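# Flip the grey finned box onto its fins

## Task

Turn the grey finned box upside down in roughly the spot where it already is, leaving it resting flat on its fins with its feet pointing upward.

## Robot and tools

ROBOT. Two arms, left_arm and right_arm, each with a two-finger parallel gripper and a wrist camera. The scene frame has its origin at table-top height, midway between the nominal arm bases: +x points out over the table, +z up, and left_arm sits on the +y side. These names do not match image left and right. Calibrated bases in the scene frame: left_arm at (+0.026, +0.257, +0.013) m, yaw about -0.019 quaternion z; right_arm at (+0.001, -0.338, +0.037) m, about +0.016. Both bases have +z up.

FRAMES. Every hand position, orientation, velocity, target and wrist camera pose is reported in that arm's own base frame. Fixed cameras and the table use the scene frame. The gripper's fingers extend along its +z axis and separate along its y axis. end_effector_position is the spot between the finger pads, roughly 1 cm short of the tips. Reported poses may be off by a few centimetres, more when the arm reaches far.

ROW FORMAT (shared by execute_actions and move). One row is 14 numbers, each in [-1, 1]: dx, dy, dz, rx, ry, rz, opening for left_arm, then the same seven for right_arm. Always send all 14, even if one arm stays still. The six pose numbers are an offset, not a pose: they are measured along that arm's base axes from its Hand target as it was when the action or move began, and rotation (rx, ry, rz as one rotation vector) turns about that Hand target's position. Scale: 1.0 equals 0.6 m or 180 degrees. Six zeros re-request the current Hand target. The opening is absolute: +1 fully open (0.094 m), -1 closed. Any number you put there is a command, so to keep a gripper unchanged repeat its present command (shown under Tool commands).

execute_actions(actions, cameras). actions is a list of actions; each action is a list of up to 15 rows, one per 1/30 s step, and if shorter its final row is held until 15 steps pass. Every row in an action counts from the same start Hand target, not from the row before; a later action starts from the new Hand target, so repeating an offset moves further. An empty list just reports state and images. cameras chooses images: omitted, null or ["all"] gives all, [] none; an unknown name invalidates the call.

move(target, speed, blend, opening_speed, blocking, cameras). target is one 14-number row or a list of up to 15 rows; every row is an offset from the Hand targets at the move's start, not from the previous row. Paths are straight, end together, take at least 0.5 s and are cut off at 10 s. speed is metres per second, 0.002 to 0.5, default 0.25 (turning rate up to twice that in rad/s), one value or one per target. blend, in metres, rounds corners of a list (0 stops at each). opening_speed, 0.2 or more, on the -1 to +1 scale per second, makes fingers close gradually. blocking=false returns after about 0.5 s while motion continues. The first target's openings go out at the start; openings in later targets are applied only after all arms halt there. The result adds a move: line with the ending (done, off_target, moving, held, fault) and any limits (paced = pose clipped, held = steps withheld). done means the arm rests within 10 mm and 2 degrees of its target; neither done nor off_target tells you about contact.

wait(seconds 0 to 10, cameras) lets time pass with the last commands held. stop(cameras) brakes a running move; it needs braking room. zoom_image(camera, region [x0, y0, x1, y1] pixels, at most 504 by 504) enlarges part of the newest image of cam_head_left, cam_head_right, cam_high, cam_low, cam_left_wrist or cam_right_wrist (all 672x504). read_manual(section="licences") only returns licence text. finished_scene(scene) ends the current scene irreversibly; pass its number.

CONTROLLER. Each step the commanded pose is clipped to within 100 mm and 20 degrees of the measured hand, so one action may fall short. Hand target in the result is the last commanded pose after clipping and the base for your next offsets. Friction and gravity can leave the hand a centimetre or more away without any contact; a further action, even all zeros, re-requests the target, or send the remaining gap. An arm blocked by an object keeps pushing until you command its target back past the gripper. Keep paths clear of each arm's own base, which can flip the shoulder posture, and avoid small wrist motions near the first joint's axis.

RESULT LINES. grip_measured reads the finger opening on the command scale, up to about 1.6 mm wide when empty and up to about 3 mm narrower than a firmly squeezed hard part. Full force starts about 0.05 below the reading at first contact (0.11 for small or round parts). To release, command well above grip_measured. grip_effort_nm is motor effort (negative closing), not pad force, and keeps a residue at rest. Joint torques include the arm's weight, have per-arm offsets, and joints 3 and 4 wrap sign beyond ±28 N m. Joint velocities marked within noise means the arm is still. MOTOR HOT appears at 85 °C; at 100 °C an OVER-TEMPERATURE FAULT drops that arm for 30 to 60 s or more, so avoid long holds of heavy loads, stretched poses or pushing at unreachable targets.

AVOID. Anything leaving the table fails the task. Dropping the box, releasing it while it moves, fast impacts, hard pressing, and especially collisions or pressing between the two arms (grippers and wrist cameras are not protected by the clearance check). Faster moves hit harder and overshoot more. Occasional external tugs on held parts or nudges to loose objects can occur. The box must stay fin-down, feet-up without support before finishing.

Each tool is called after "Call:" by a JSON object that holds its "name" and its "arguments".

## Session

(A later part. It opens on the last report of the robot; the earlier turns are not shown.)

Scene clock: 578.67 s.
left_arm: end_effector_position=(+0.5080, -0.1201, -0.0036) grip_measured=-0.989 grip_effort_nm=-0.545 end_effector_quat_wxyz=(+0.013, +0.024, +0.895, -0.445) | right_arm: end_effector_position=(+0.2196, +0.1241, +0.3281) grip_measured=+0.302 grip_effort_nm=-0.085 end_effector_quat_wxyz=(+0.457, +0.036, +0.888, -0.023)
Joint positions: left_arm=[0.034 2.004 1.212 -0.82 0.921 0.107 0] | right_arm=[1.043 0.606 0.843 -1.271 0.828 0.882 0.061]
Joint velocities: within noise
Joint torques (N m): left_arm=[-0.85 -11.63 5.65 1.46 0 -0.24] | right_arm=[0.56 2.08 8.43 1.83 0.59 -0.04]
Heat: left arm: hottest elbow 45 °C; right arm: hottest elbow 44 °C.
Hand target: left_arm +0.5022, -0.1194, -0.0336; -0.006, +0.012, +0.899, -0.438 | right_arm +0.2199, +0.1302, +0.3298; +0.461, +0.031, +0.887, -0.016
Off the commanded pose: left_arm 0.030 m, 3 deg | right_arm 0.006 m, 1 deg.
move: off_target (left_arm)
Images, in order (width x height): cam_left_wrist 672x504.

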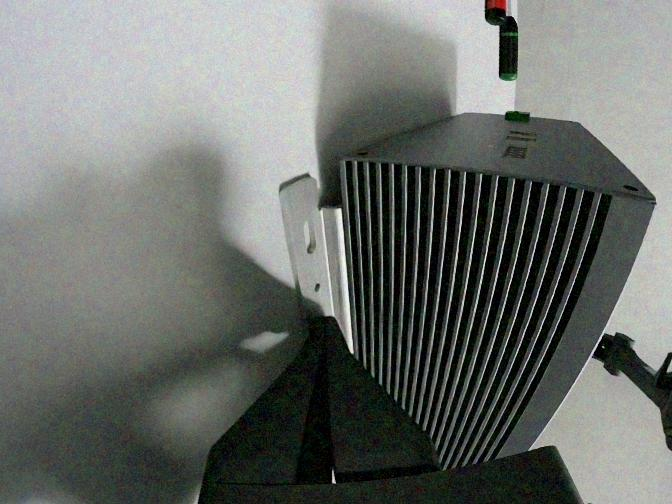

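Call:
{"name": "move", "arguments": {"target": [0,0.06,0.1,0,0,0,-0.6,0,0,0,0,0,0,0.3], "speed": 0.12, "cameras": ["cam_right_wrist","cam_left_wrist"]}}

Scene clock: 720.53 s.
left_arm: end_effector_position=(+0.4884, -0.0866, +0.0130) grip_measured=-0.603 grip_effort_nm=0.168 end_effector_quat_wxyz=(-0.024, -0.001, +0.897, -0.441) | right_arm: end_effector_position=(+0.2196, +0.1241, +0.3281) grip_measured=+0.302 grip_effort_nm=-0.081 end_effector_quat_wxyz=(+0.457, +0.036, +0.888, -0.023)
Joint positions: left_arm=[0.1 1.977 1.224 -1.015 0.9 0.194 0.019] | right_arm=[1.043 0.606 0.843 -1.271 0.828 0.882 0.061]
Joint velocities: within noise
Joint torques (N m): left_arm=[-0.32 -16.38 8.77 -0.02 0.51 0.03] | right_arm=[0.32 1.96 8.38 2.07 0.58 -0.06]
Heat: left arm: hottest elbow 43 °C; right arm: hottest elbow 44 °C.
Hand target: left_arm +0.5023, -0.0834, +0.0264; -0.005, +0.011, +0.899, -0.439 | right_arm +0.2199, +0.1302, +0.3298; +0.461, +0.031, +0.887, -0.016
Off the commanded pose: left_arm 0.019 m, 3 deg | right_arm 0.006 m, 1 deg.
move: off_target (left_arm)
Images, in order (width x height): cam_left_wrist 672x504, cam_right_wrist 672x504.

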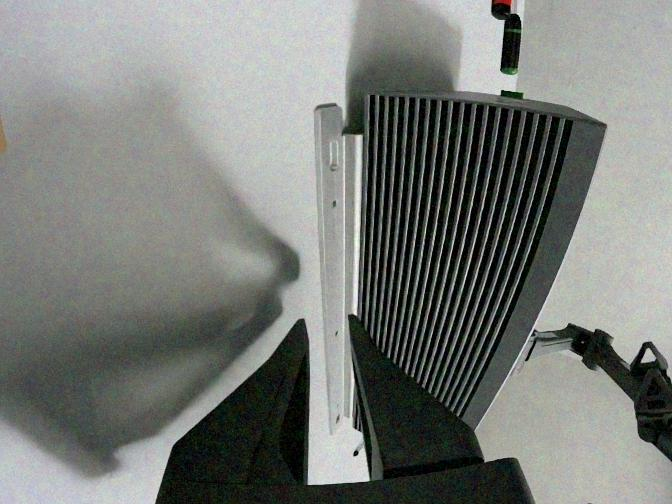

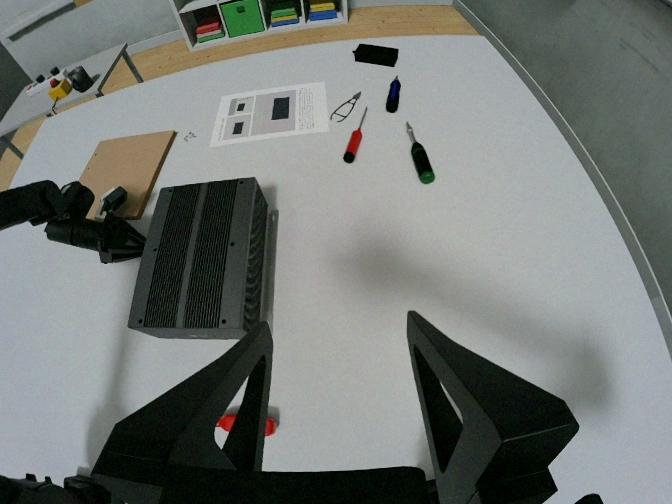

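Call:
{"name": "zoom_image", "arguments": {"camera": "cam_left_wrist", "region": [300, 80, 420, 180]}}

Call:
{"name": "zoom_image", "arguments": {"camera": "cam_left_wrist", "region": [310, 380, 410, 470]}}

Call:
{"name": "zoom_image", "arguments": {"camera": "cam_right_wrist", "region": [100, 160, 300, 360]}}

Scaled by 4.200 from the camera's 672x504 image, which has a finer 960x720 frame.

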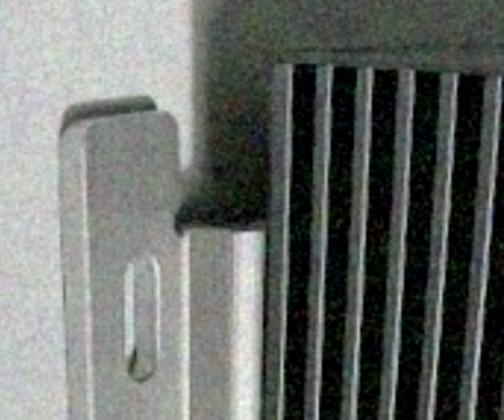

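Scaled by 5.040 from the camera's 672x504 image, which has a finer 960x720 frame.

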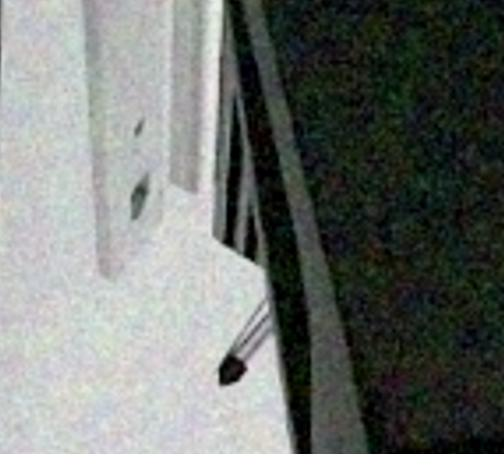

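Scaled by 2.520 from the camera's 672x504 image, which has a finer 960x720 frame.

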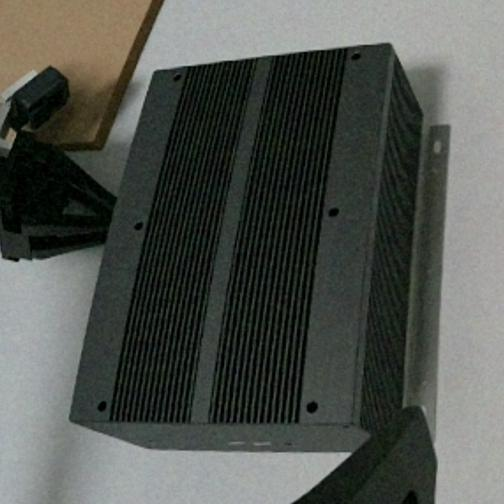

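Call:
{"name": "move", "arguments": {"target": [0,0,0,0,0,0,-0.6,0.07,0.362,-0.283,-0.4673,-0.067,0.1996,1.0], "speed": 0.2, "opening_speed": 1.0, "cameras": ["cam_right_wrist","cam_head_left","cam_low"]}}

Scene clock: 1259.53 s.
left_arm: end_effector_position=(+0.4882, -0.0866, +0.0130) grip_measured=-0.603 grip_effort_nm=0.164 end_effector_quat_wxyz=(-0.024, +0.000, +0.897, -0.441) | right_arm: end_effector_position=(+0.2655, +0.3426, +0.1556) grip_measured=+0.999 grip_effort_nm=0.066 end_effector_quat_wxyz=(-0.419, +0.528, -0.571, +0.468)
Joint positions: left_arm=[0.1 1.977 1.224 -1.016 0.9 0.195 0.019] | right_arm=[1.305 1.467 0.702 -0.135 1.3 -0.705 0.094]
Joint velocities: within noise
Joint torques (N m): left_arm=[-0.5 -16.38 8.79 -0.02 0.51 0.01] | right_arm=[0.09 -9.29 6.37 1.8 0.34 -0.07]
Heat: left arm: hottest elbow 47 °C; right arm: hottest elbow 45 °C.
Hand target: left_arm +0.5023, -0.0834, +0.0264; -0.005, +0.011, +0.899, -0.439 | right_arm +0.2618, +0.3474, +0.1602; -0.428, +0.529, -0.569, +0.462
Off the commanded pose: left_arm 0.020 m, 3 deg | right_arm 0.007 m, 1 deg.
move: off_target (left_arm)
Images, in order (width x height): cam_head_left 672x504, cam_low 672x504, cam_right_wrist 672x504.

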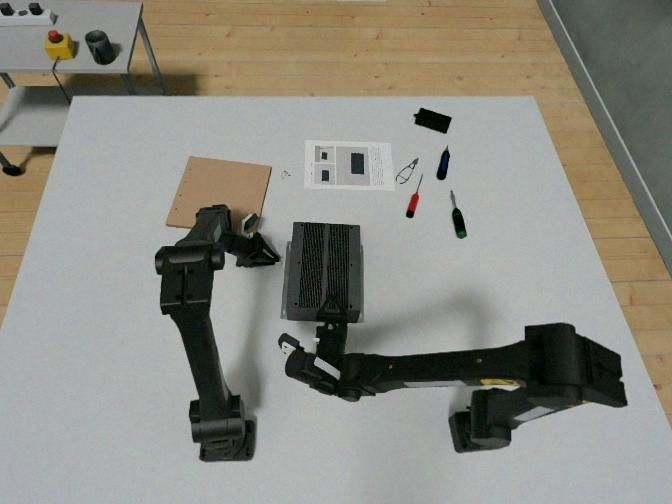

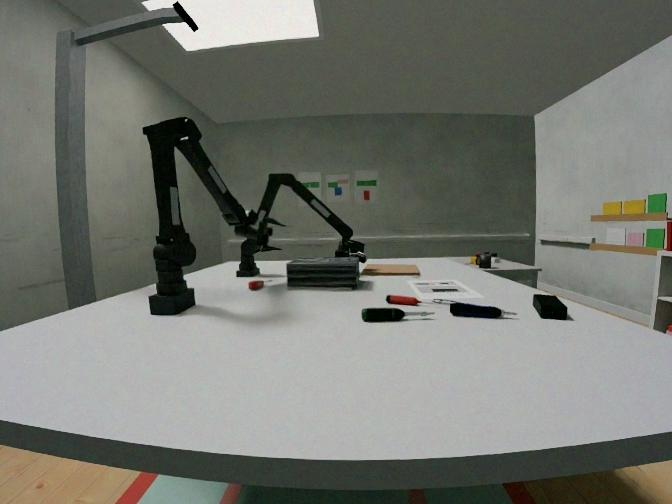

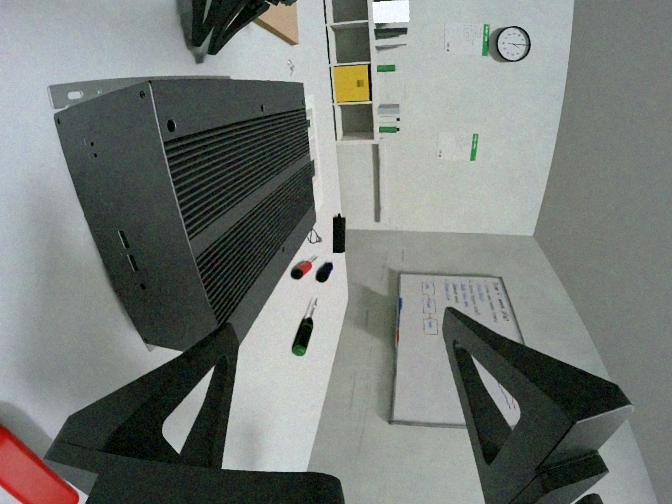

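Call:
{"name": "zoom_image", "arguments": {"camera": "cam_right_wrist", "region": [30, 70, 230, 370]}}

Scaled by 1.680 from the camera's 672x504 image, which has a finer 960x720 frame.

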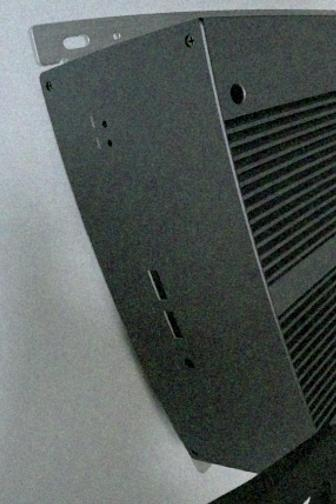

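Call:
{"name": "move", "arguments": {"target": [[0,0,0,0,0,0,-0.6,0,0,-0.19,0,0,0,1.0],[0,0,0,0,0,0,-0.6,0,0,-0.27,0,0,0,1.0]], "speed": [0.12,0.04], "cameras": ["cam_right_wrist","cam_low"]}}

Call:
{"name": "zoom_image", "arguments": {"camera": "cam_low", "region": [230, 240, 390, 310]}}

Scene clock: 1278.80 s.
left_arm: end_effector_position=(+0.4882, -0.0866, +0.0130) grip_measured=-0.603 grip_effort_nm=0.164 end_effector_quat_wxyz=(-0.024, +0.000, +0.897, -0.441) | right_arm: end_effector_position=(+0.2671, +0.3459, +0.0193) grip_measured=+0.999 grip_effort_nm=0.066 end_effector_quat_wxyz=(+0.429, -0.519, +0.570, -0.471)
Joint positions: left_arm=[0.1 1.977 1.224 -1.016 0.9 0.195 0.019] | right_arm=[1.305 1.888 0.64 0.408 1.315 -0.746 0.094]
Joint velocities: within noise
Joint torques (N m): left_arm=[-0.56 -16.38 8.77 -0.03 0.51 0] | right_arm=[0.15 -6.59 3.14 1.84 -0.34 0.41]
Heat: left arm: hottest elbow 47 °C; right arm: hottest elbow 43 °C.
Hand target: left_arm +0.5023, -0.0834, +0.0264; -0.005, +0.011, +0.899, -0.439 | right_arm +0.2618, +0.3473, -0.0019; +0.428, -0.529, +0.569, -0.462
Off the commanded pose: left_arm 0.020 m, 3 deg | right_arm 0.022 m, 2 deg.
move: off_target (left_arm, right_arm)
Images, in order (width x height): cam_low 672x504, cam_right_wrist 672x504.

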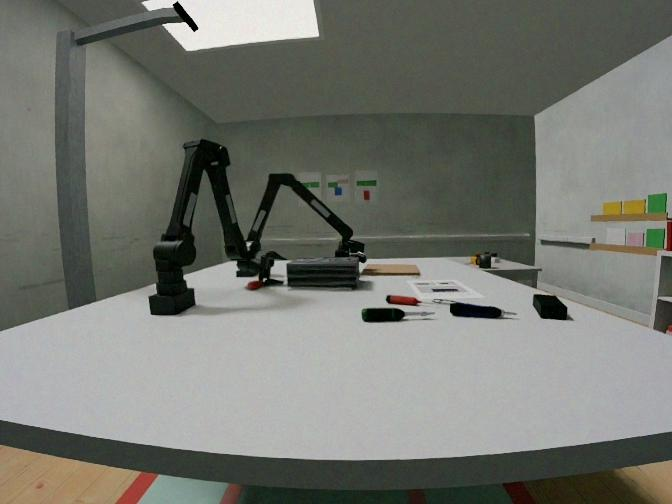

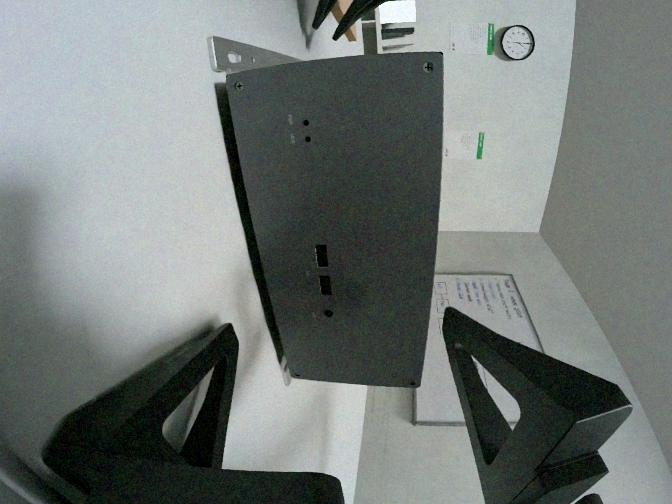

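Scaled by 3.150.

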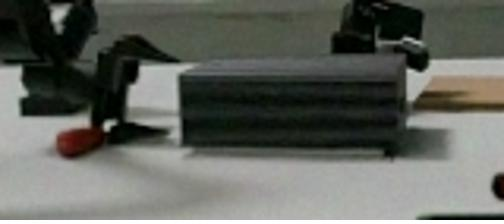

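Call:
{"name": "move", "arguments": {"target": [0,0,0,0,0,0,-0.6,0,0,0.045,0,0,0,1.0], "speed": 0.05, "cameras": ["cam_right_wrist"]}}

Scene clock: 1346.00 s.
left_arm: end_effector_position=(+0.4882, -0.0866, +0.0130) grip_measured=-0.603 grip_effort_nm=0.164 end_effector_quat_wxyz=(-0.024, +0.000, +0.897, -0.441) | right_arm: end_effector_position=(+0.2658, +0.3435, +0.0218) grip_measured=+0.999 grip_effort_nm=0.061 end_effector_quat_wxyz=(-0.422, +0.528, -0.569, +0.468)
Joint positions: left_arm=[0.1 1.977 1.224 -1.016 0.9 0.195 0.019] | right_arm=[1.305 1.863 0.634 0.358 1.299 -0.733 0.094]
Joint velocities: within noise
Joint torques (N m): left_arm=[-0.5 -16.38 8.76 -0.01 0.51 0.01] | right_arm=[0.15 -11.87 3.25 1.07 0.39 0.11]
Heat: left arm: hottest elbow 47 °C; right arm: hottest elbow 38 °C.
Hand target: left_arm +0.5023, -0.0834, +0.0264; -0.005, +0.011, +0.899, -0.439 | right_arm +0.2618, +0.3474, +0.0252; -0.428, +0.528, -0.570, +0.462
Off the commanded pose: left_arm 0.020 m, 3 deg | right_arm 0.006 m, 1 deg.
move: off_target (left_arm)
Images, in order (width x height): cam_right_wrist 672x504.

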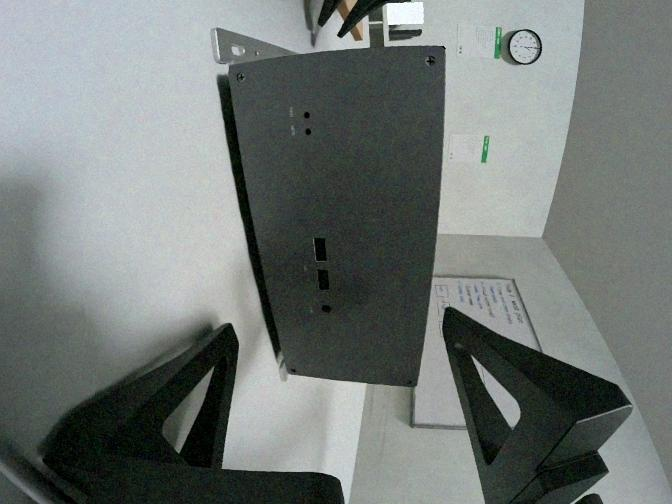

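Call:
{"name": "move", "arguments": {"target": [0,0,0,0,0,0,-0.6,0.042,-0.009,0,0,0,0,1.0], "speed": 0.04, "cameras": ["cam_right_wrist"]}}

Scene clock: 1408.30 s.
left_arm: end_effector_position=(+0.4882, -0.0866, +0.0130) grip_measured=-0.603 grip_effort_nm=0.159 end_effector_quat_wxyz=(-0.024, +0.000, +0.897, -0.441) | right_arm: end_effector_position=(+0.2827, +0.3454, +0.0274) grip_measured=+0.999 grip_effort_nm=0.066 end_effector_quat_wxyz=(-0.431, +0.530, -0.568, +0.459)
Joint positions: left_arm=[0.1 1.977 1.224 -1.016 0.9 0.195 0.019] | right_arm=[1.26 1.863 0.621 0.52 1.251 -0.872 0.094]
Joint velocities: within noise
Joint torques (N m): left_arm=[-0.5 -16.38 8.76 -0.05 0.51 0.01] | right_arm=[-1.79 -10.05 3.15 2.36 0.26 -0.09]
Heat: left arm: hottest elbow 47 °C; right arm: hottest elbow 37 °C.
Hand target: left_arm +0.5023, -0.0834, +0.0264; -0.005, +0.011, +0.899, -0.439 | right_arm +0.2870, +0.3420, +0.0252; -0.428, +0.528, -0.569, +0.462
Off the commanded pose: left_arm 0.020 m, 3 deg | right_arm 0.006 m, 0 deg.
move: off_target (left_arm)
Images, in order (width x height): cam_right_wrist 672x504.

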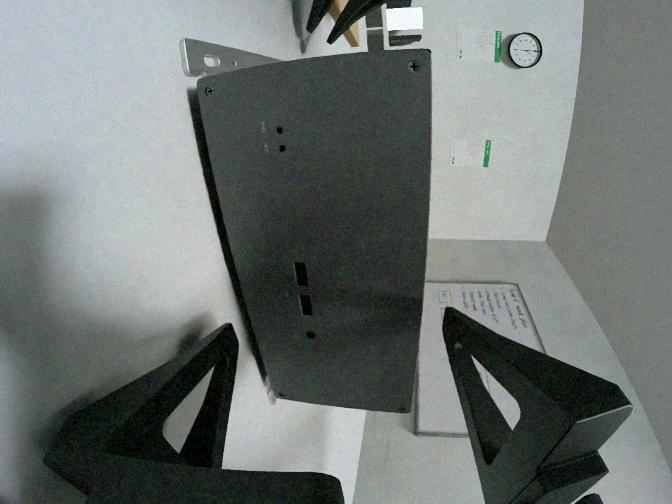

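Call:
{"name": "move", "arguments": {"target": [0,0,0,0,0,0,-0.6,0.022,-0.002,-0.013,0,0,0,1.0], "speed": 0.04, "cameras": ["cam_right_wrist"]}}

Scene clock: 1415.03 s.
left_arm: end_effector_position=(+0.4882, -0.0866, +0.0130) grip_measured=-0.603 grip_effort_nm=0.164 end_effector_quat_wxyz=(-0.024, +0.000, +0.897, -0.441) | right_arm: end_effector_position=(+0.2953, +0.3435, +0.0202) grip_measured=+0.999 grip_effort_nm=0.066 end_effector_quat_wxyz=(-0.431, +0.530, -0.568, +0.459)
Joint positions: left_arm=[0.1 1.977 1.224 -1.016 0.9 0.195 0.019] | right_arm=[1.227 1.899 0.621 0.619 1.224 -0.939 0.094]
Joint velocities: within noise
Joint torques (N m): left_arm=[-0.5 -16.38 8.76 -0.03 0.51 0] | right_arm=[-2.43 -10.7 3.49 2.29 0.2 -0.06]
Heat: left arm: hottest elbow 47 °C; right arm: hottest elbow 37 °C.
Hand target: left_arm +0.5023, -0.0834, +0.0264; -0.005, +0.011, +0.899, -0.439 | right_arm +0.3002, +0.3408, +0.0173; -0.428, +0.529, -0.569, +0.462
Off the commanded pose: left_arm 0.020 m, 3 deg | right_arm 0.006 m, 1 deg.
move: off_target (left_arm)
Images, in order (width x height): cam_right_wrist 672x504.

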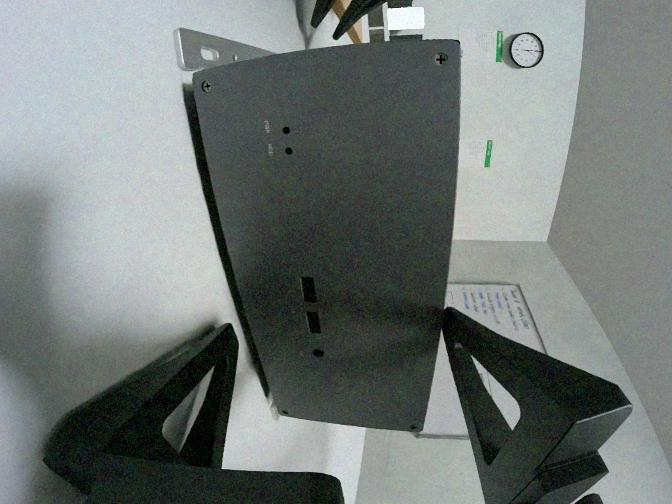

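Call:
{"name": "execute_actions", "arguments": {"actions": [], "cameras": ["cam_head_left","cam_low","cam_right_wrist"]}}

Call:
{"name": "zoom_image", "arguments": {"camera": "cam_head_left", "region": [250, 240, 420, 380]}}

Call:
{"name": "zoom_image", "arguments": {"camera": "cam_right_wrist", "region": [180, 230, 520, 480]}}

Scene clock: 1443.47 s.
left_arm: end_effector_position=(+0.4882, -0.0866, +0.0130) grip_measured=-0.603 grip_effort_nm=0.159 end_effector_quat_wxyz=(-0.024, +0.000, +0.897, -0.441) | right_arm: end_effector_position=(+0.2953, +0.3435, +0.0202) grip_measured=+0.999 grip_effort_nm=0.066 end_effector_quat_wxyz=(-0.431, +0.531, -0.568, +0.459)
Joint positions: left_arm=[0.1 1.977 1.224 -1.016 0.9 0.195 0.019] | right_arm=[1.227 1.899 0.621 0.62 1.224 -0.94 0.094]
Joint velocities: within noise
Joint torques (N m): left_arm=[-0.44 -16.32 8.79 -0.05 0.51 0] | right_arm=[-1.2 -10.58 3.23 2.21 0.21 -0.02]
Heat: left arm: hottest elbow 47 °C; right arm: hottest elbow 36 °C.
Hand target: left_arm +0.5023, -0.0834, +0.0264; -0.005, +0.011, +0.899, -0.439 | right_arm +0.3002, +0.3408, +0.0174; -0.428, +0.529, -0.569, +0.462
Tool commands: left_gripper/opening=-0.6 right_gripper/opening=+1.0
Off the commanded pose: left_arm 0.020 m, 3 deg | right_arm 0.006 m, 1 deg.
Images, in order (width x height): cam_head_left 672x504, cam_low 672x504, cam_right_wrist 672x504.

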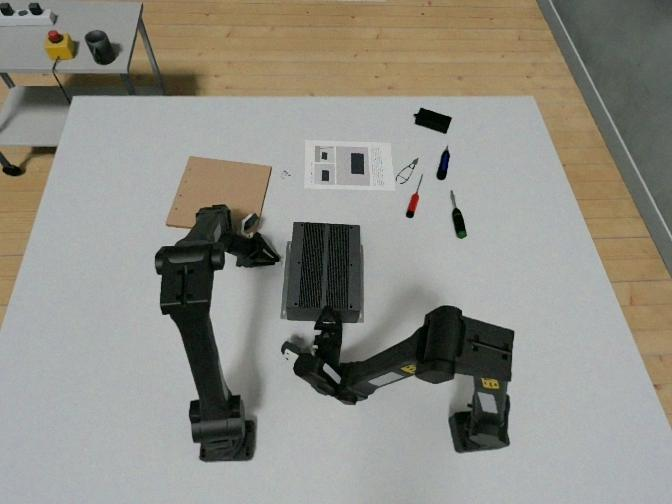

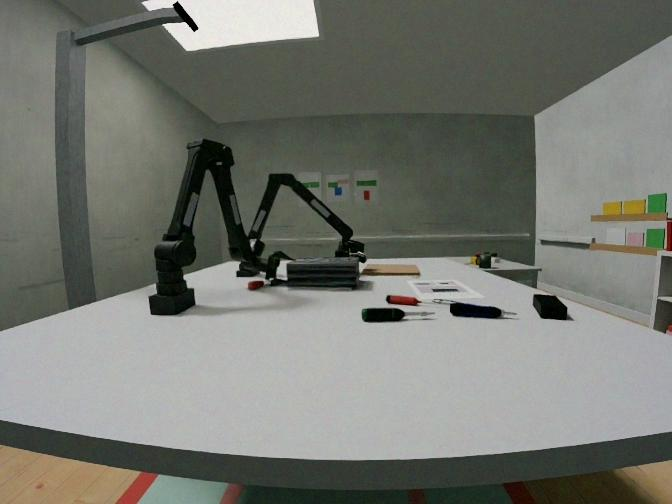

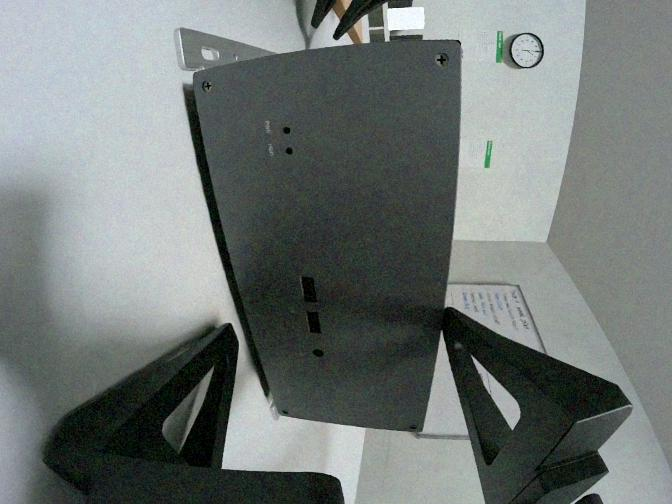

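Scaled by 2.965.

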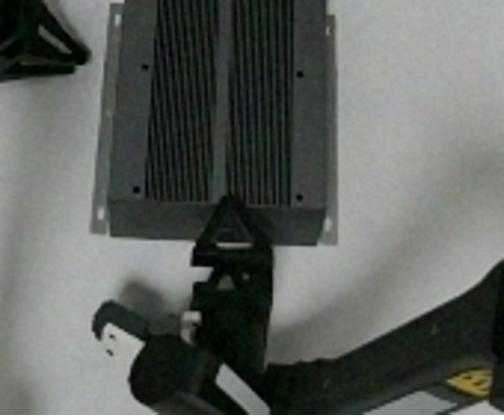

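Scaled by 1.482 from the camera's 672x504 image, which has a finer 960x720 frame.

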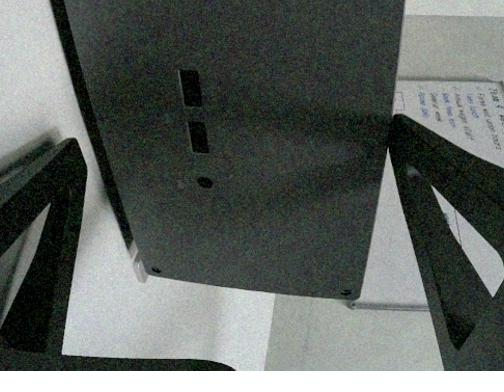

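Call:
{"name": "move", "arguments": {"target": [0,0,0,0,0,0,-0.6,0.02,0.015,0.001,0,0,0,1.0], "speed": 0.03, "cameras": ["cam_right_wrist"]}}

Call:
{"name": "zoom_image", "arguments": {"camera": "cam_right_wrist", "region": [180, 230, 520, 480]}}

Scene clock: 1472.17 s.
left_arm: end_effector_position=(+0.4882, -0.0866, +0.0130) grip_measured=-0.603 grip_effort_nm=0.159 end_effector_quat_wxyz=(-0.024, +0.000, +0.897, -0.441) | right_arm: end_effector_position=(+0.3026, +0.3447, +0.0190) grip_measured=+0.999 grip_effort_nm=0.056 end_effector_quat_wxyz=(-0.427, +0.533, -0.566, +0.461)
Joint positions: left_arm=[0.1 1.977 1.224 -1.016 0.9 0.195 0.019] | right_arm=[1.21 1.91 0.63 0.64 1.212 -0.971 0.094]
Joint velocities: within noise
Joint torques (N m): left_arm=[-0.44 -16.38 8.76 -0.06 0.51 0.01] | right_arm=[-1.2 -9.88 4.78 2.24 0.01 -0.07]
Heat: left arm: hottest elbow 47 °C; right arm: hottest elbow 36 °C.
Hand target: left_arm +0.5023, -0.0834, +0.0264; -0.005, +0.011, +0.899, -0.439 | right_arm +0.3121, +0.3498, +0.0179; -0.428, +0.529, -0.569, +0.462
Off the commanded pose: left_arm 0.020 m, 3 deg | right_arm 0.011 m, 1 deg.
move: off_target (left_arm, right_arm)
Images, in order (width x height): cam_right_wrist 672x504.

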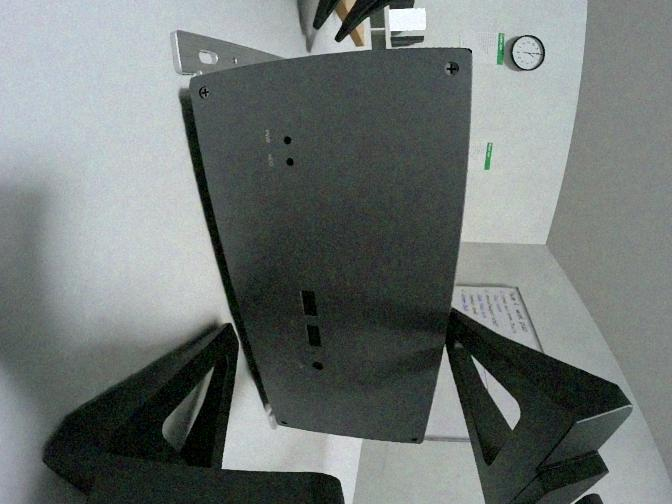

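Scaled by 1.482 from the camera's 672x504 image, which has a finer 960x720 frame.

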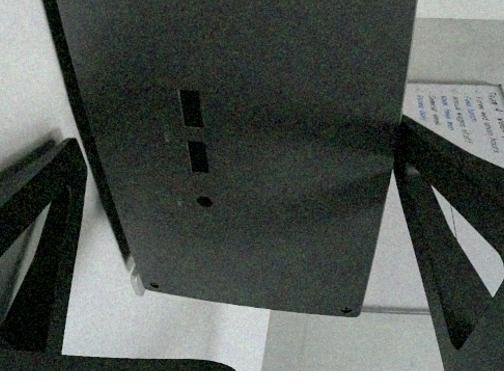

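Call:
{"name": "move", "arguments": {"target": [0,0,0,0,0,0,-0.6,-0.005,0.008,0.008,0,0,0,1.0], "speed": 0.03, "cameras": ["cam_right_wrist"]}}

Call:
{"name": "zoom_image", "arguments": {"camera": "cam_right_wrist", "region": [180, 230, 520, 480]}}

Scene clock: 1483.47 s.
left_arm: end_effector_position=(+0.4882, -0.0866, +0.0130) grip_measured=-0.603 grip_effort_nm=0.164 end_effector_quat_wxyz=(-0.024, +0.000, +0.897, -0.441) | right_arm: end_effector_position=(+0.3038, +0.3476, +0.0194) grip_measured=+0.999 grip_effort_nm=0.061 end_effector_quat_wxyz=(-0.425, +0.535, -0.565, +0.463)
Joint positions: left_arm=[0.1 1.977 1.224 -1.016 0.9 0.195 0.019] | right_arm=[1.21 1.91 0.64 0.623 1.212 -0.971 0.094]
Joint velocities: within noise
Joint torques (N m): left_arm=[-0.44 -16.32 8.77 -0.05 0.52 0] | right_arm=[-1.14 -11.46 4.97 1.35 0.41 0.07]
Heat: left arm: hottest elbow 47 °C; right arm: hottest elbow 36 °C.
Hand target: left_arm +0.5023, -0.0834, +0.0264; -0.005, +0.011, +0.899, -0.439 | right_arm +0.3093, +0.3546, +0.0228; -0.428, +0.528, -0.569, +0.462
Off the commanded pose: left_arm 0.020 m, 3 deg | right_arm 0.009 m, 1 deg.
move: off_target (left_arm)
Images, in order (width x height): cam_right_wrist 672x504.

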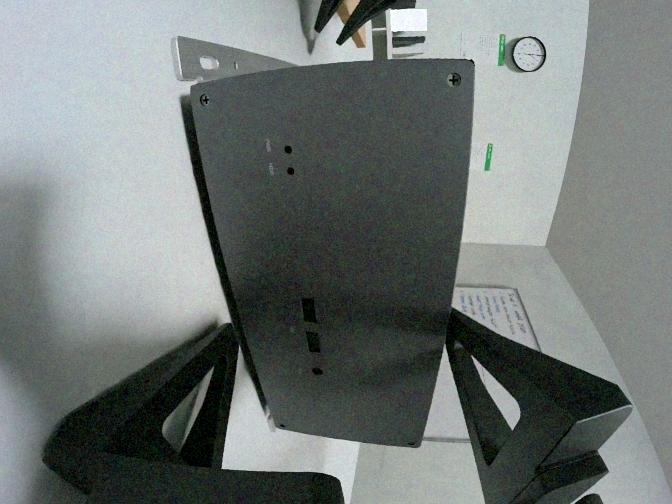

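Scaled by 1.482 from the camera's 672x504 image, which has a finer 960x720 frame.

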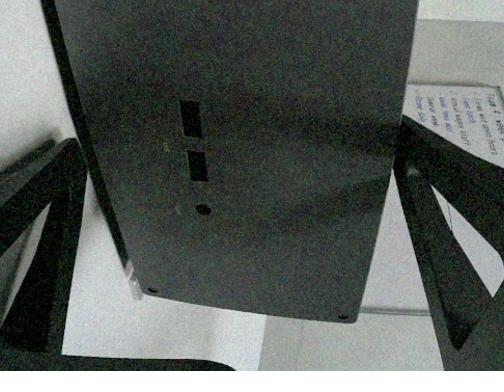

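Call:
{"name": "move", "arguments": {"target": [0,0,0,0,0,0,-0.6,0.0,0.004,0.008,0,0,0,1.0], "speed": 0.03, "cameras": ["cam_head_left"]}}

Call:
{"name": "zoom_image", "arguments": {"camera": "cam_head_left", "region": [270, 270, 390, 370]}}

Scene clock: 1503.10 s.
left_arm: end_effector_position=(+0.4882, -0.0866, +0.0130) grip_measured=-0.603 grip_effort_nm=0.164 end_effector_quat_wxyz=(-0.024, +0.000, +0.897, -0.441) | right_arm: end_effector_position=(+0.3042, +0.3480, +0.0193) grip_measured=+0.999 grip_effort_nm=0.056 end_effector_quat_wxyz=(-0.419, +0.538, -0.563, +0.466)
Joint positions: left_arm=[0.1 1.977 1.224 -1.016 0.9 0.195 0.019] | right_arm=[1.21 1.908 0.646 0.602 1.215 -0.971 0.094]
Joint velocities: within noise
Joint torques (N m): left_arm=[-0.5 -16.26 8.73 -0.02 0.52 0] | right_arm=[-1.79 -12.16 4.98 1.28 0.37 0.12]
Heat: left arm: hottest elbow 47 °C; right arm: hottest elbow 37 °C.
Hand target: left_arm +0.5023, -0.0834, +0.0264; -0.005, +0.011, +0.899, -0.439 | right_arm +0.3093, +0.3570, +0.0276; -0.428, +0.528, -0.569, +0.462
Off the commanded pose: left_arm 0.020 m, 3 deg | right_arm 0.013 m, 2 deg.
move: off_target (left_arm, right_arm)
Images, in order (width x height): cam_head_left 672x504.

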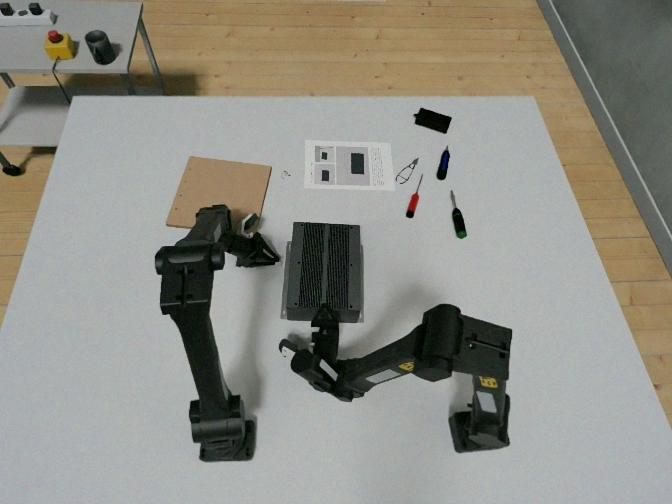

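Scaled by 4.200.

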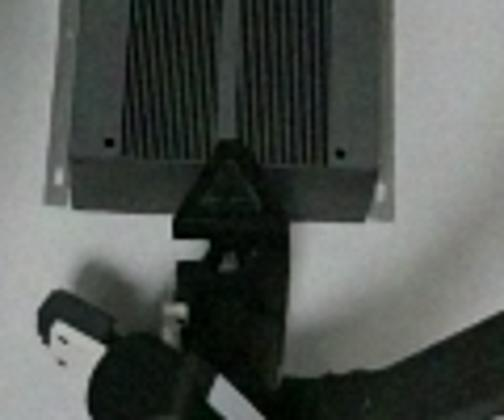

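Call:
{"name": "move", "arguments": {"target": [0,0,0,0,0,0,-0.6,0.0,0.0,0.010,0,0,0,1.0], "speed": 0.05, "cameras": ["cam_right_wrist"]}}

Scene clock: 1520.33 s.
left_arm: end_effector_position=(+0.4882, -0.0866, +0.0130) grip_measured=-0.603 grip_effort_nm=0.164 end_effector_quat_wxyz=(-0.024, +0.000, +0.897, -0.441) | right_arm: end_effector_position=(+0.3042, +0.3482, +0.0244) grip_measured=+0.999 grip_effort_nm=0.056 end_effector_quat_wxyz=(-0.418, +0.539, -0.563, +0.467)
Joint positions: left_arm=[0.1 1.977 1.224 -1.016 0.9 0.195 0.019] | right_arm=[1.21 1.89 0.646 0.582 1.215 -0.971 0.094]
Joint velocities: within noise
Joint torques (N m): left_arm=[-0.44 -16.21 8.76 -0.06 0.5 0] | right_arm=[-0.97 -12.92 4.97 1.35 0.36 0.11]
Heat: left arm: hottest elbow 47 °C; right arm: hottest elbow 37 °C.
Hand target: left_arm +0.5023, -0.0834, +0.0264; -0.005, +0.011, +0.899, -0.439 | right_arm +0.3092, +0.3570, +0.0335; -0.428, +0.529, -0.569, +0.462
Off the commanded pose: left_arm 0.020 m, 3 deg | right_arm 0.014 m, 2 deg.
move: off_target (left_arm, right_arm)
Images, in order (width x height): cam_right_wrist 672x504.

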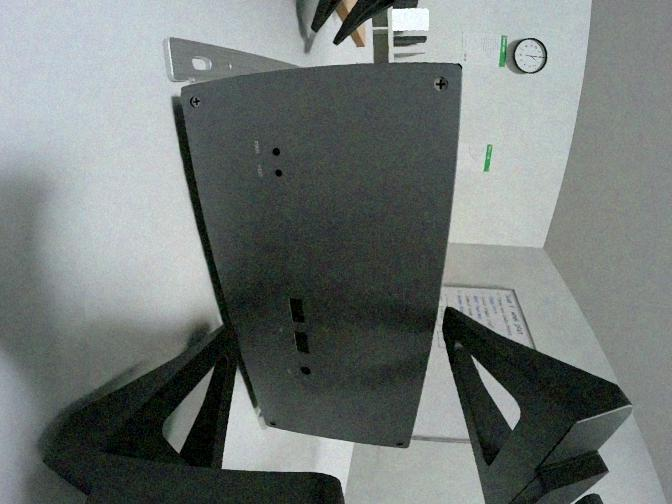

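Call:
{"name": "zoom_image", "arguments": {"camera": "cam_right_wrist", "region": [160, 220, 320, 340]}}

Scaled by 3.150 from the camera's 672x504 image, which has a finer 960x720 frame.

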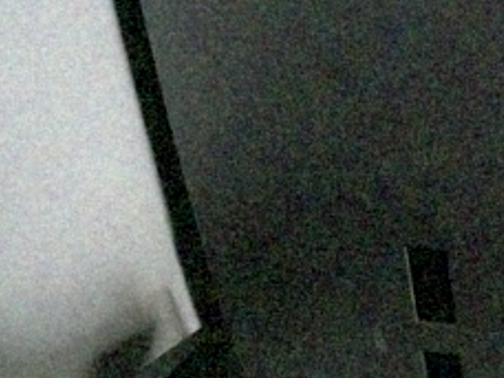

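Call:
{"name": "zoom_image", "arguments": {"camera": "cam_right_wrist", "region": [150, 20, 270, 140]}}

Scaled by 4.200 from the camera's 672x504 image, which has a finer 960x720 frame.

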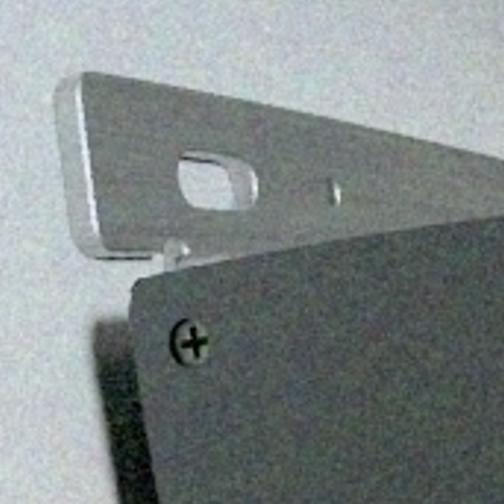

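Call:
{"name": "move", "arguments": {"target": [[0,0,0,0,0,0,-0.6,-0.055,-0.004,0.01,0,0,0,1.0],[0,0,0,0,0,0,-0.6,-0.06,-0.005,0.0,0.0019,0.025,0,1.0],[0,0,0,0,0,0,-0.6,-0.06,-0.005,-0.035,0.0019,0.025,0,1.0]], "speed": 0.04, "cameras": ["cam_right_wrist"]}}

Scene clock: 1665.23 s.
left_arm: end_effector_position=(+0.4882, -0.0866, +0.0130) grip_measured=-0.603 grip_effort_nm=0.164 end_effector_quat_wxyz=(-0.024, +0.000, +0.897, -0.441) | right_arm: end_effector_position=(+0.2745, +0.3396, +0.0131) grip_measured=+0.999 grip_effort_nm=0.056 end_effector_quat_wxyz=(-0.395, +0.548, -0.585, +0.449)
Joint positions: left_arm=[0.1 1.977 1.224 -1.016 0.9 0.195 0.019] | right_arm=[1.271 1.839 0.652 0.213 1.219 -0.658 0.094]
Joint velocities: within noise
Joint torques (N m): left_arm=[-0.44 -16.26 8.77 -0.01 0.51 0] | right_arm=[0.73 -9.76 5.35 1.87 0.32 0.14]
Heat: left arm: hottest elbow 47 °C; right arm: hottest elbow 38 °C.
Hand target: left_arm +0.5023, -0.0834, +0.0264; -0.005, +0.011, +0.899, -0.439 | right_arm +0.2732, +0.3540, +0.0125; -0.407, +0.545, -0.587, +0.439
Off the commanded pose: left_arm 0.020 m, 3 deg | right_arm 0.014 m, 2 deg.
move: off_target (left_arm, right_arm)
Images, in order (width x height): cam_right_wrist 672x504.

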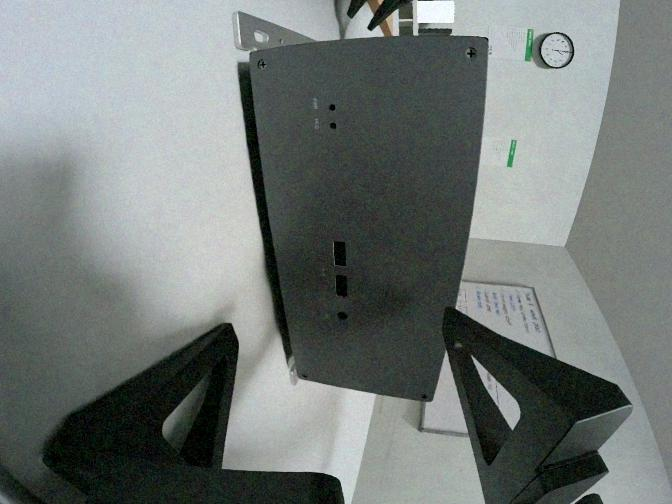

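Call:
{"name": "move", "arguments": {"target": [0,0,0,0,0,0,-0.6,0,-0.004,-0.015,0,0,0,1.0], "speed": 0.03, "cameras": ["cam_right_wrist"]}}

Scene clock: 1672.87 s.
left_arm: end_effector_position=(+0.4882, -0.0866, +0.0130) grip_measured=-0.603 grip_effort_nm=0.159 end_effector_quat_wxyz=(-0.024, +0.000, +0.897, -0.441) | right_arm: end_effector_position=(+0.2755, +0.3424, +0.0127) grip_measured=+0.999 grip_effort_nm=0.056 end_effector_quat_wxyz=(+0.405, -0.540, +0.590, -0.444)
Joint positions: left_arm=[0.1 1.977 1.224 -1.016 0.9 0.195 0.019] | right_arm=[1.271 1.848 0.652 0.251 1.221 -0.657 0.094]
Joint velocities: within noise
Joint torques (N m): left_arm=[-0.5 -16.5 8.81 -0.03 0.51 0] | right_arm=[0.79 -8.35 4.86 1.78 0.18 0.11]
Heat: left arm: hottest elbow 47 °C; right arm: hottest elbow 38 °C.
Hand target: left_arm +0.5023, -0.0834, +0.0264; -0.005, +0.011, +0.899, -0.439 | right_arm +0.2732, +0.3516, +0.0036; +0.407, -0.545, +0.587, -0.439
Off the commanded pose: left_arm 0.020 m, 3 deg | right_arm 0.013 m, 1 deg.
move: off_target (left_arm, right_arm)
Images, in order (width x height): cam_right_wrist 672x504.

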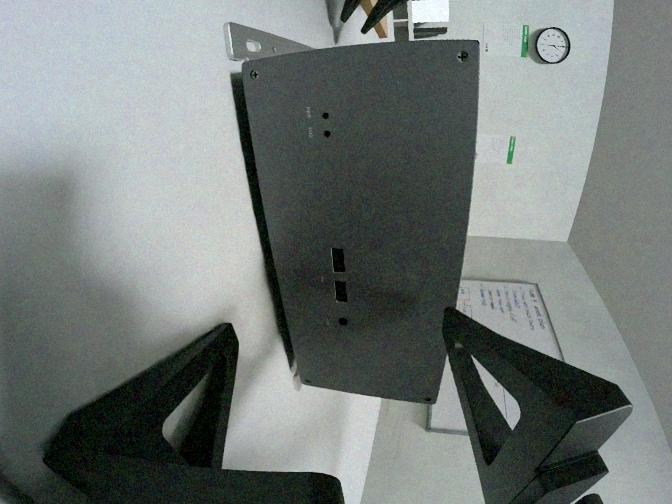

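Call:
{"name": "move", "arguments": {"target": [0,0,0,0,0,0,-0.6,0.03,0.002,0.006,0,0,0,1.0], "speed": 0.03, "cameras": ["cam_right_wrist"]}}

Call:
{"name": "zoom_image", "arguments": {"camera": "cam_right_wrist", "region": [200, 240, 500, 450]}}

Scene clock: 1691.13 s.
left_arm: end_effector_position=(+0.4882, -0.0866, +0.0130) grip_measured=-0.603 grip_effort_nm=0.164 end_effector_quat_wxyz=(-0.024, +0.000, +0.897, -0.441) | right_arm: end_effector_position=(+0.2831, +0.3498, +0.0128) grip_measured=+0.999 grip_effort_nm=0.066 end_effector_quat_wxyz=(-0.410, +0.547, -0.583, +0.439)
Joint positions: left_arm=[0.1 1.977 1.224 -1.016 0.9 0.195 0.019] | right_arm=[1.255 1.86 0.655 0.339 1.195 -0.743 0.094]
Joint velocities: within noise
Joint torques (N m): left_arm=[-0.5 -16.32 8.77 -0.03 0.51 0.01] | right_arm=[-2.37 -9.41 4.92 2 0.12 0.03]
Heat: left arm: hottest elbow 47 °C; right arm: hottest elbow 37 °C.
Hand target: left_arm +0.5023, -0.0834, +0.0264; -0.006, +0.011, +0.899, -0.439 | right_arm +0.2912, +0.3528, +0.0071; -0.407, +0.545, -0.587, +0.439
Off the commanded pose: left_arm 0.020 m, 3 deg | right_arm 0.010 m, 1 deg.
move: off_target (left_arm)
Images, in order (width x height): cam_right_wrist 672x504.

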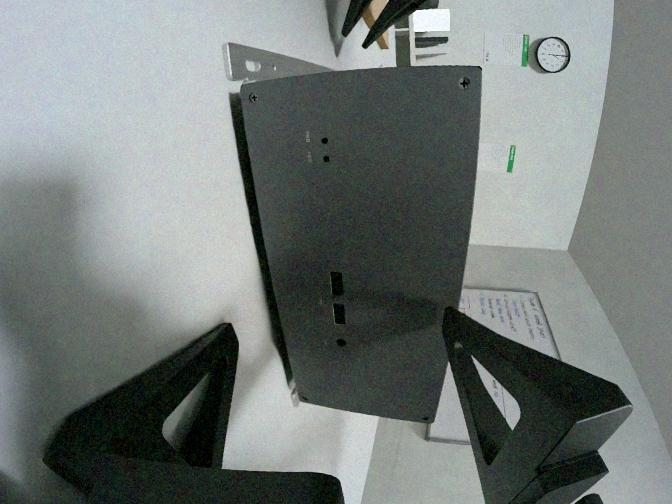

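Scaled by 1.680 from the camera's 672x504 image, which has a finer 960x720 frame.

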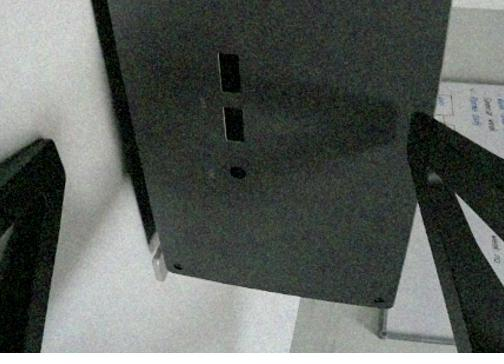

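Call:
{"name": "move", "arguments": {"target": [[0,0,0,0,0,0,-0.6,-0.01,-0.004,0.012,0,0,0,1.0],[0,0,0,0,0,0,-0.6,-0.01,-0.004,0.025,0,0,0,1.0],[0,0,0,0,0,0,-0.6,0.026,-0.006,0.025,0,0,0,1.0]], "speed": 0.04, "cameras": ["cam_right_wrist"]}}

Call:
{"name": "zoom_image", "arguments": {"camera": "cam_right_wrist", "region": [200, 240, 500, 450]}}

Scene clock: 1765.03 s.
left_arm: end_effector_position=(+0.4882, -0.0866, +0.0130) grip_measured=-0.603 grip_effort_nm=0.164 end_effector_quat_wxyz=(-0.024, +0.000, +0.897, -0.441) | right_arm: end_effector_position=(+0.2880, +0.3516, +0.0167) grip_measured=+0.999 grip_effort_nm=0.056 end_effector_quat_wxyz=(-0.405, +0.561, -0.575, +0.436)
Joint positions: left_arm=[0.1 1.977 1.224 -1.016 0.9 0.195 0.019] | right_arm=[1.241 1.845 0.651 0.363 1.165 -0.806 0.094]
Joint velocities: within noise
Joint torques (N m): left_arm=[-0.56 -16.38 8.77 -0.02 0.52 0] | right_arm=[-4.19 -11.4 4.9 2.59 0.21 -0.12]
Heat: left arm: hottest elbow 47 °C; right arm: hottest elbow 37 °C.
Hand target: left_arm +0.5023, -0.0834, +0.0264; -0.006, +0.011, +0.899, -0.439 | right_arm +0.3068, +0.3492, +0.0221; -0.407, +0.545, -0.587, +0.439
Off the commanded pose: left_arm 0.020 m, 3 deg | right_arm 0.020 m, 2 deg.
move: off_target (left_arm, right_arm)
Images, in order (width x height): cam_right_wrist 672x504.

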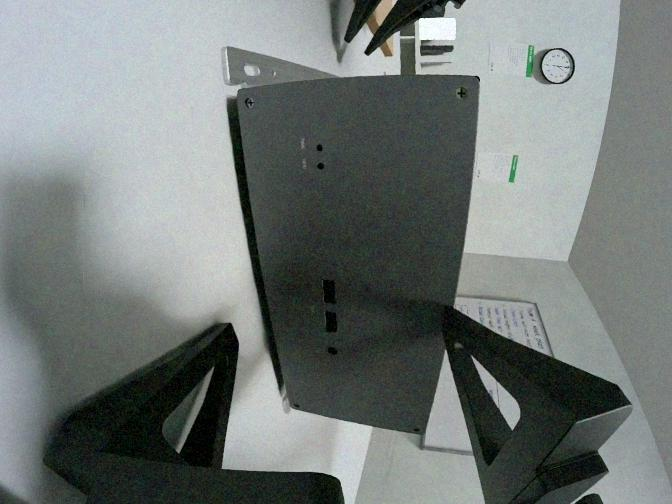

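Scaled by 1.680 from the camera's 672x504 image, which has a finer 960x720 frame.

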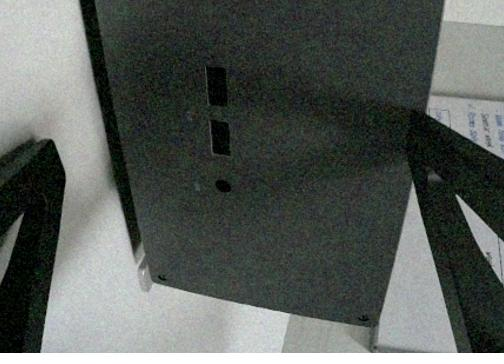

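Call:
{"name": "move", "arguments": {"target": [[0,0,0,0,0,0,-0.6,-0.045,0,0.0,0,0,0,1.0],[0,0,0,0,0,0,-0.6,-0.045,0,0.02,0,0,0,1.0],[0,0,0,0,0,0,-0.6,0.004,0,0.02,0,0,0,1.0]], "speed": 0.04, "cameras": ["cam_right_wrist"]}}

Call:
{"name": "zoom_image", "arguments": {"camera": "cam_right_wrist", "region": [200, 240, 500, 450]}}

Scene clock: 1774.17 s.
left_arm: end_effector_position=(+0.4882, -0.0866, +0.0130) grip_measured=-0.603 grip_effort_nm=0.164 end_effector_quat_wxyz=(-0.024, +0.000, +0.897, -0.441) | right_arm: end_effector_position=(+0.3016, +0.3446, +0.0331) grip_measured=+0.999 grip_effort_nm=0.056 end_effector_quat_wxyz=(-0.404, +0.551, -0.584, +0.439)
Joint positions: left_arm=[0.1 1.977 1.224 -1.016 0.9 0.195 0.019] | right_arm=[1.204 1.798 0.651 0.345 1.158 -0.826 0.094]
Joint velocities: within noise
Joint torques (N m): left_arm=[-0.56 -16.44 8.83 -0.03 0.51 0] | right_arm=[-1.32 -9.58 5.38 2.29 0.28 -0.07]
Heat: left arm: hottest elbow 47 °C; right arm: hottest elbow 37 °C.
Hand target: left_arm +0.5023, -0.0834, +0.0264; -0.006, +0.011, +0.899, -0.439 | right_arm +0.3092, +0.3492, +0.0341; -0.407, +0.545, -0.587, +0.439
Off the commanded pose: left_arm 0.020 m, 3 deg | right_arm 0.009 m, 1 deg.
move: off_target (left_arm)
Images, in order (width x height): cam_right_wrist 672x504.

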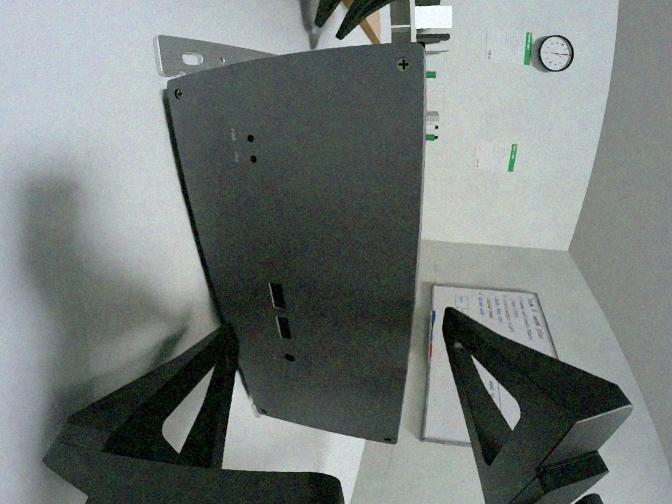

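Scaled by 1.680 from the camera's 672x504 image, which has a finer 960x720 frame.

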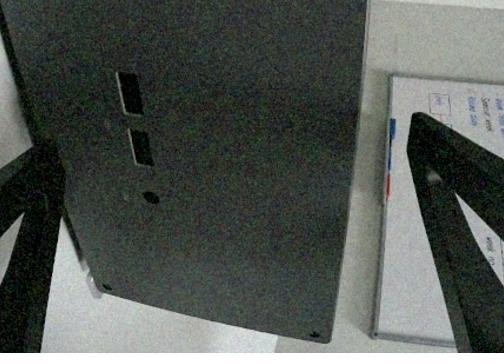

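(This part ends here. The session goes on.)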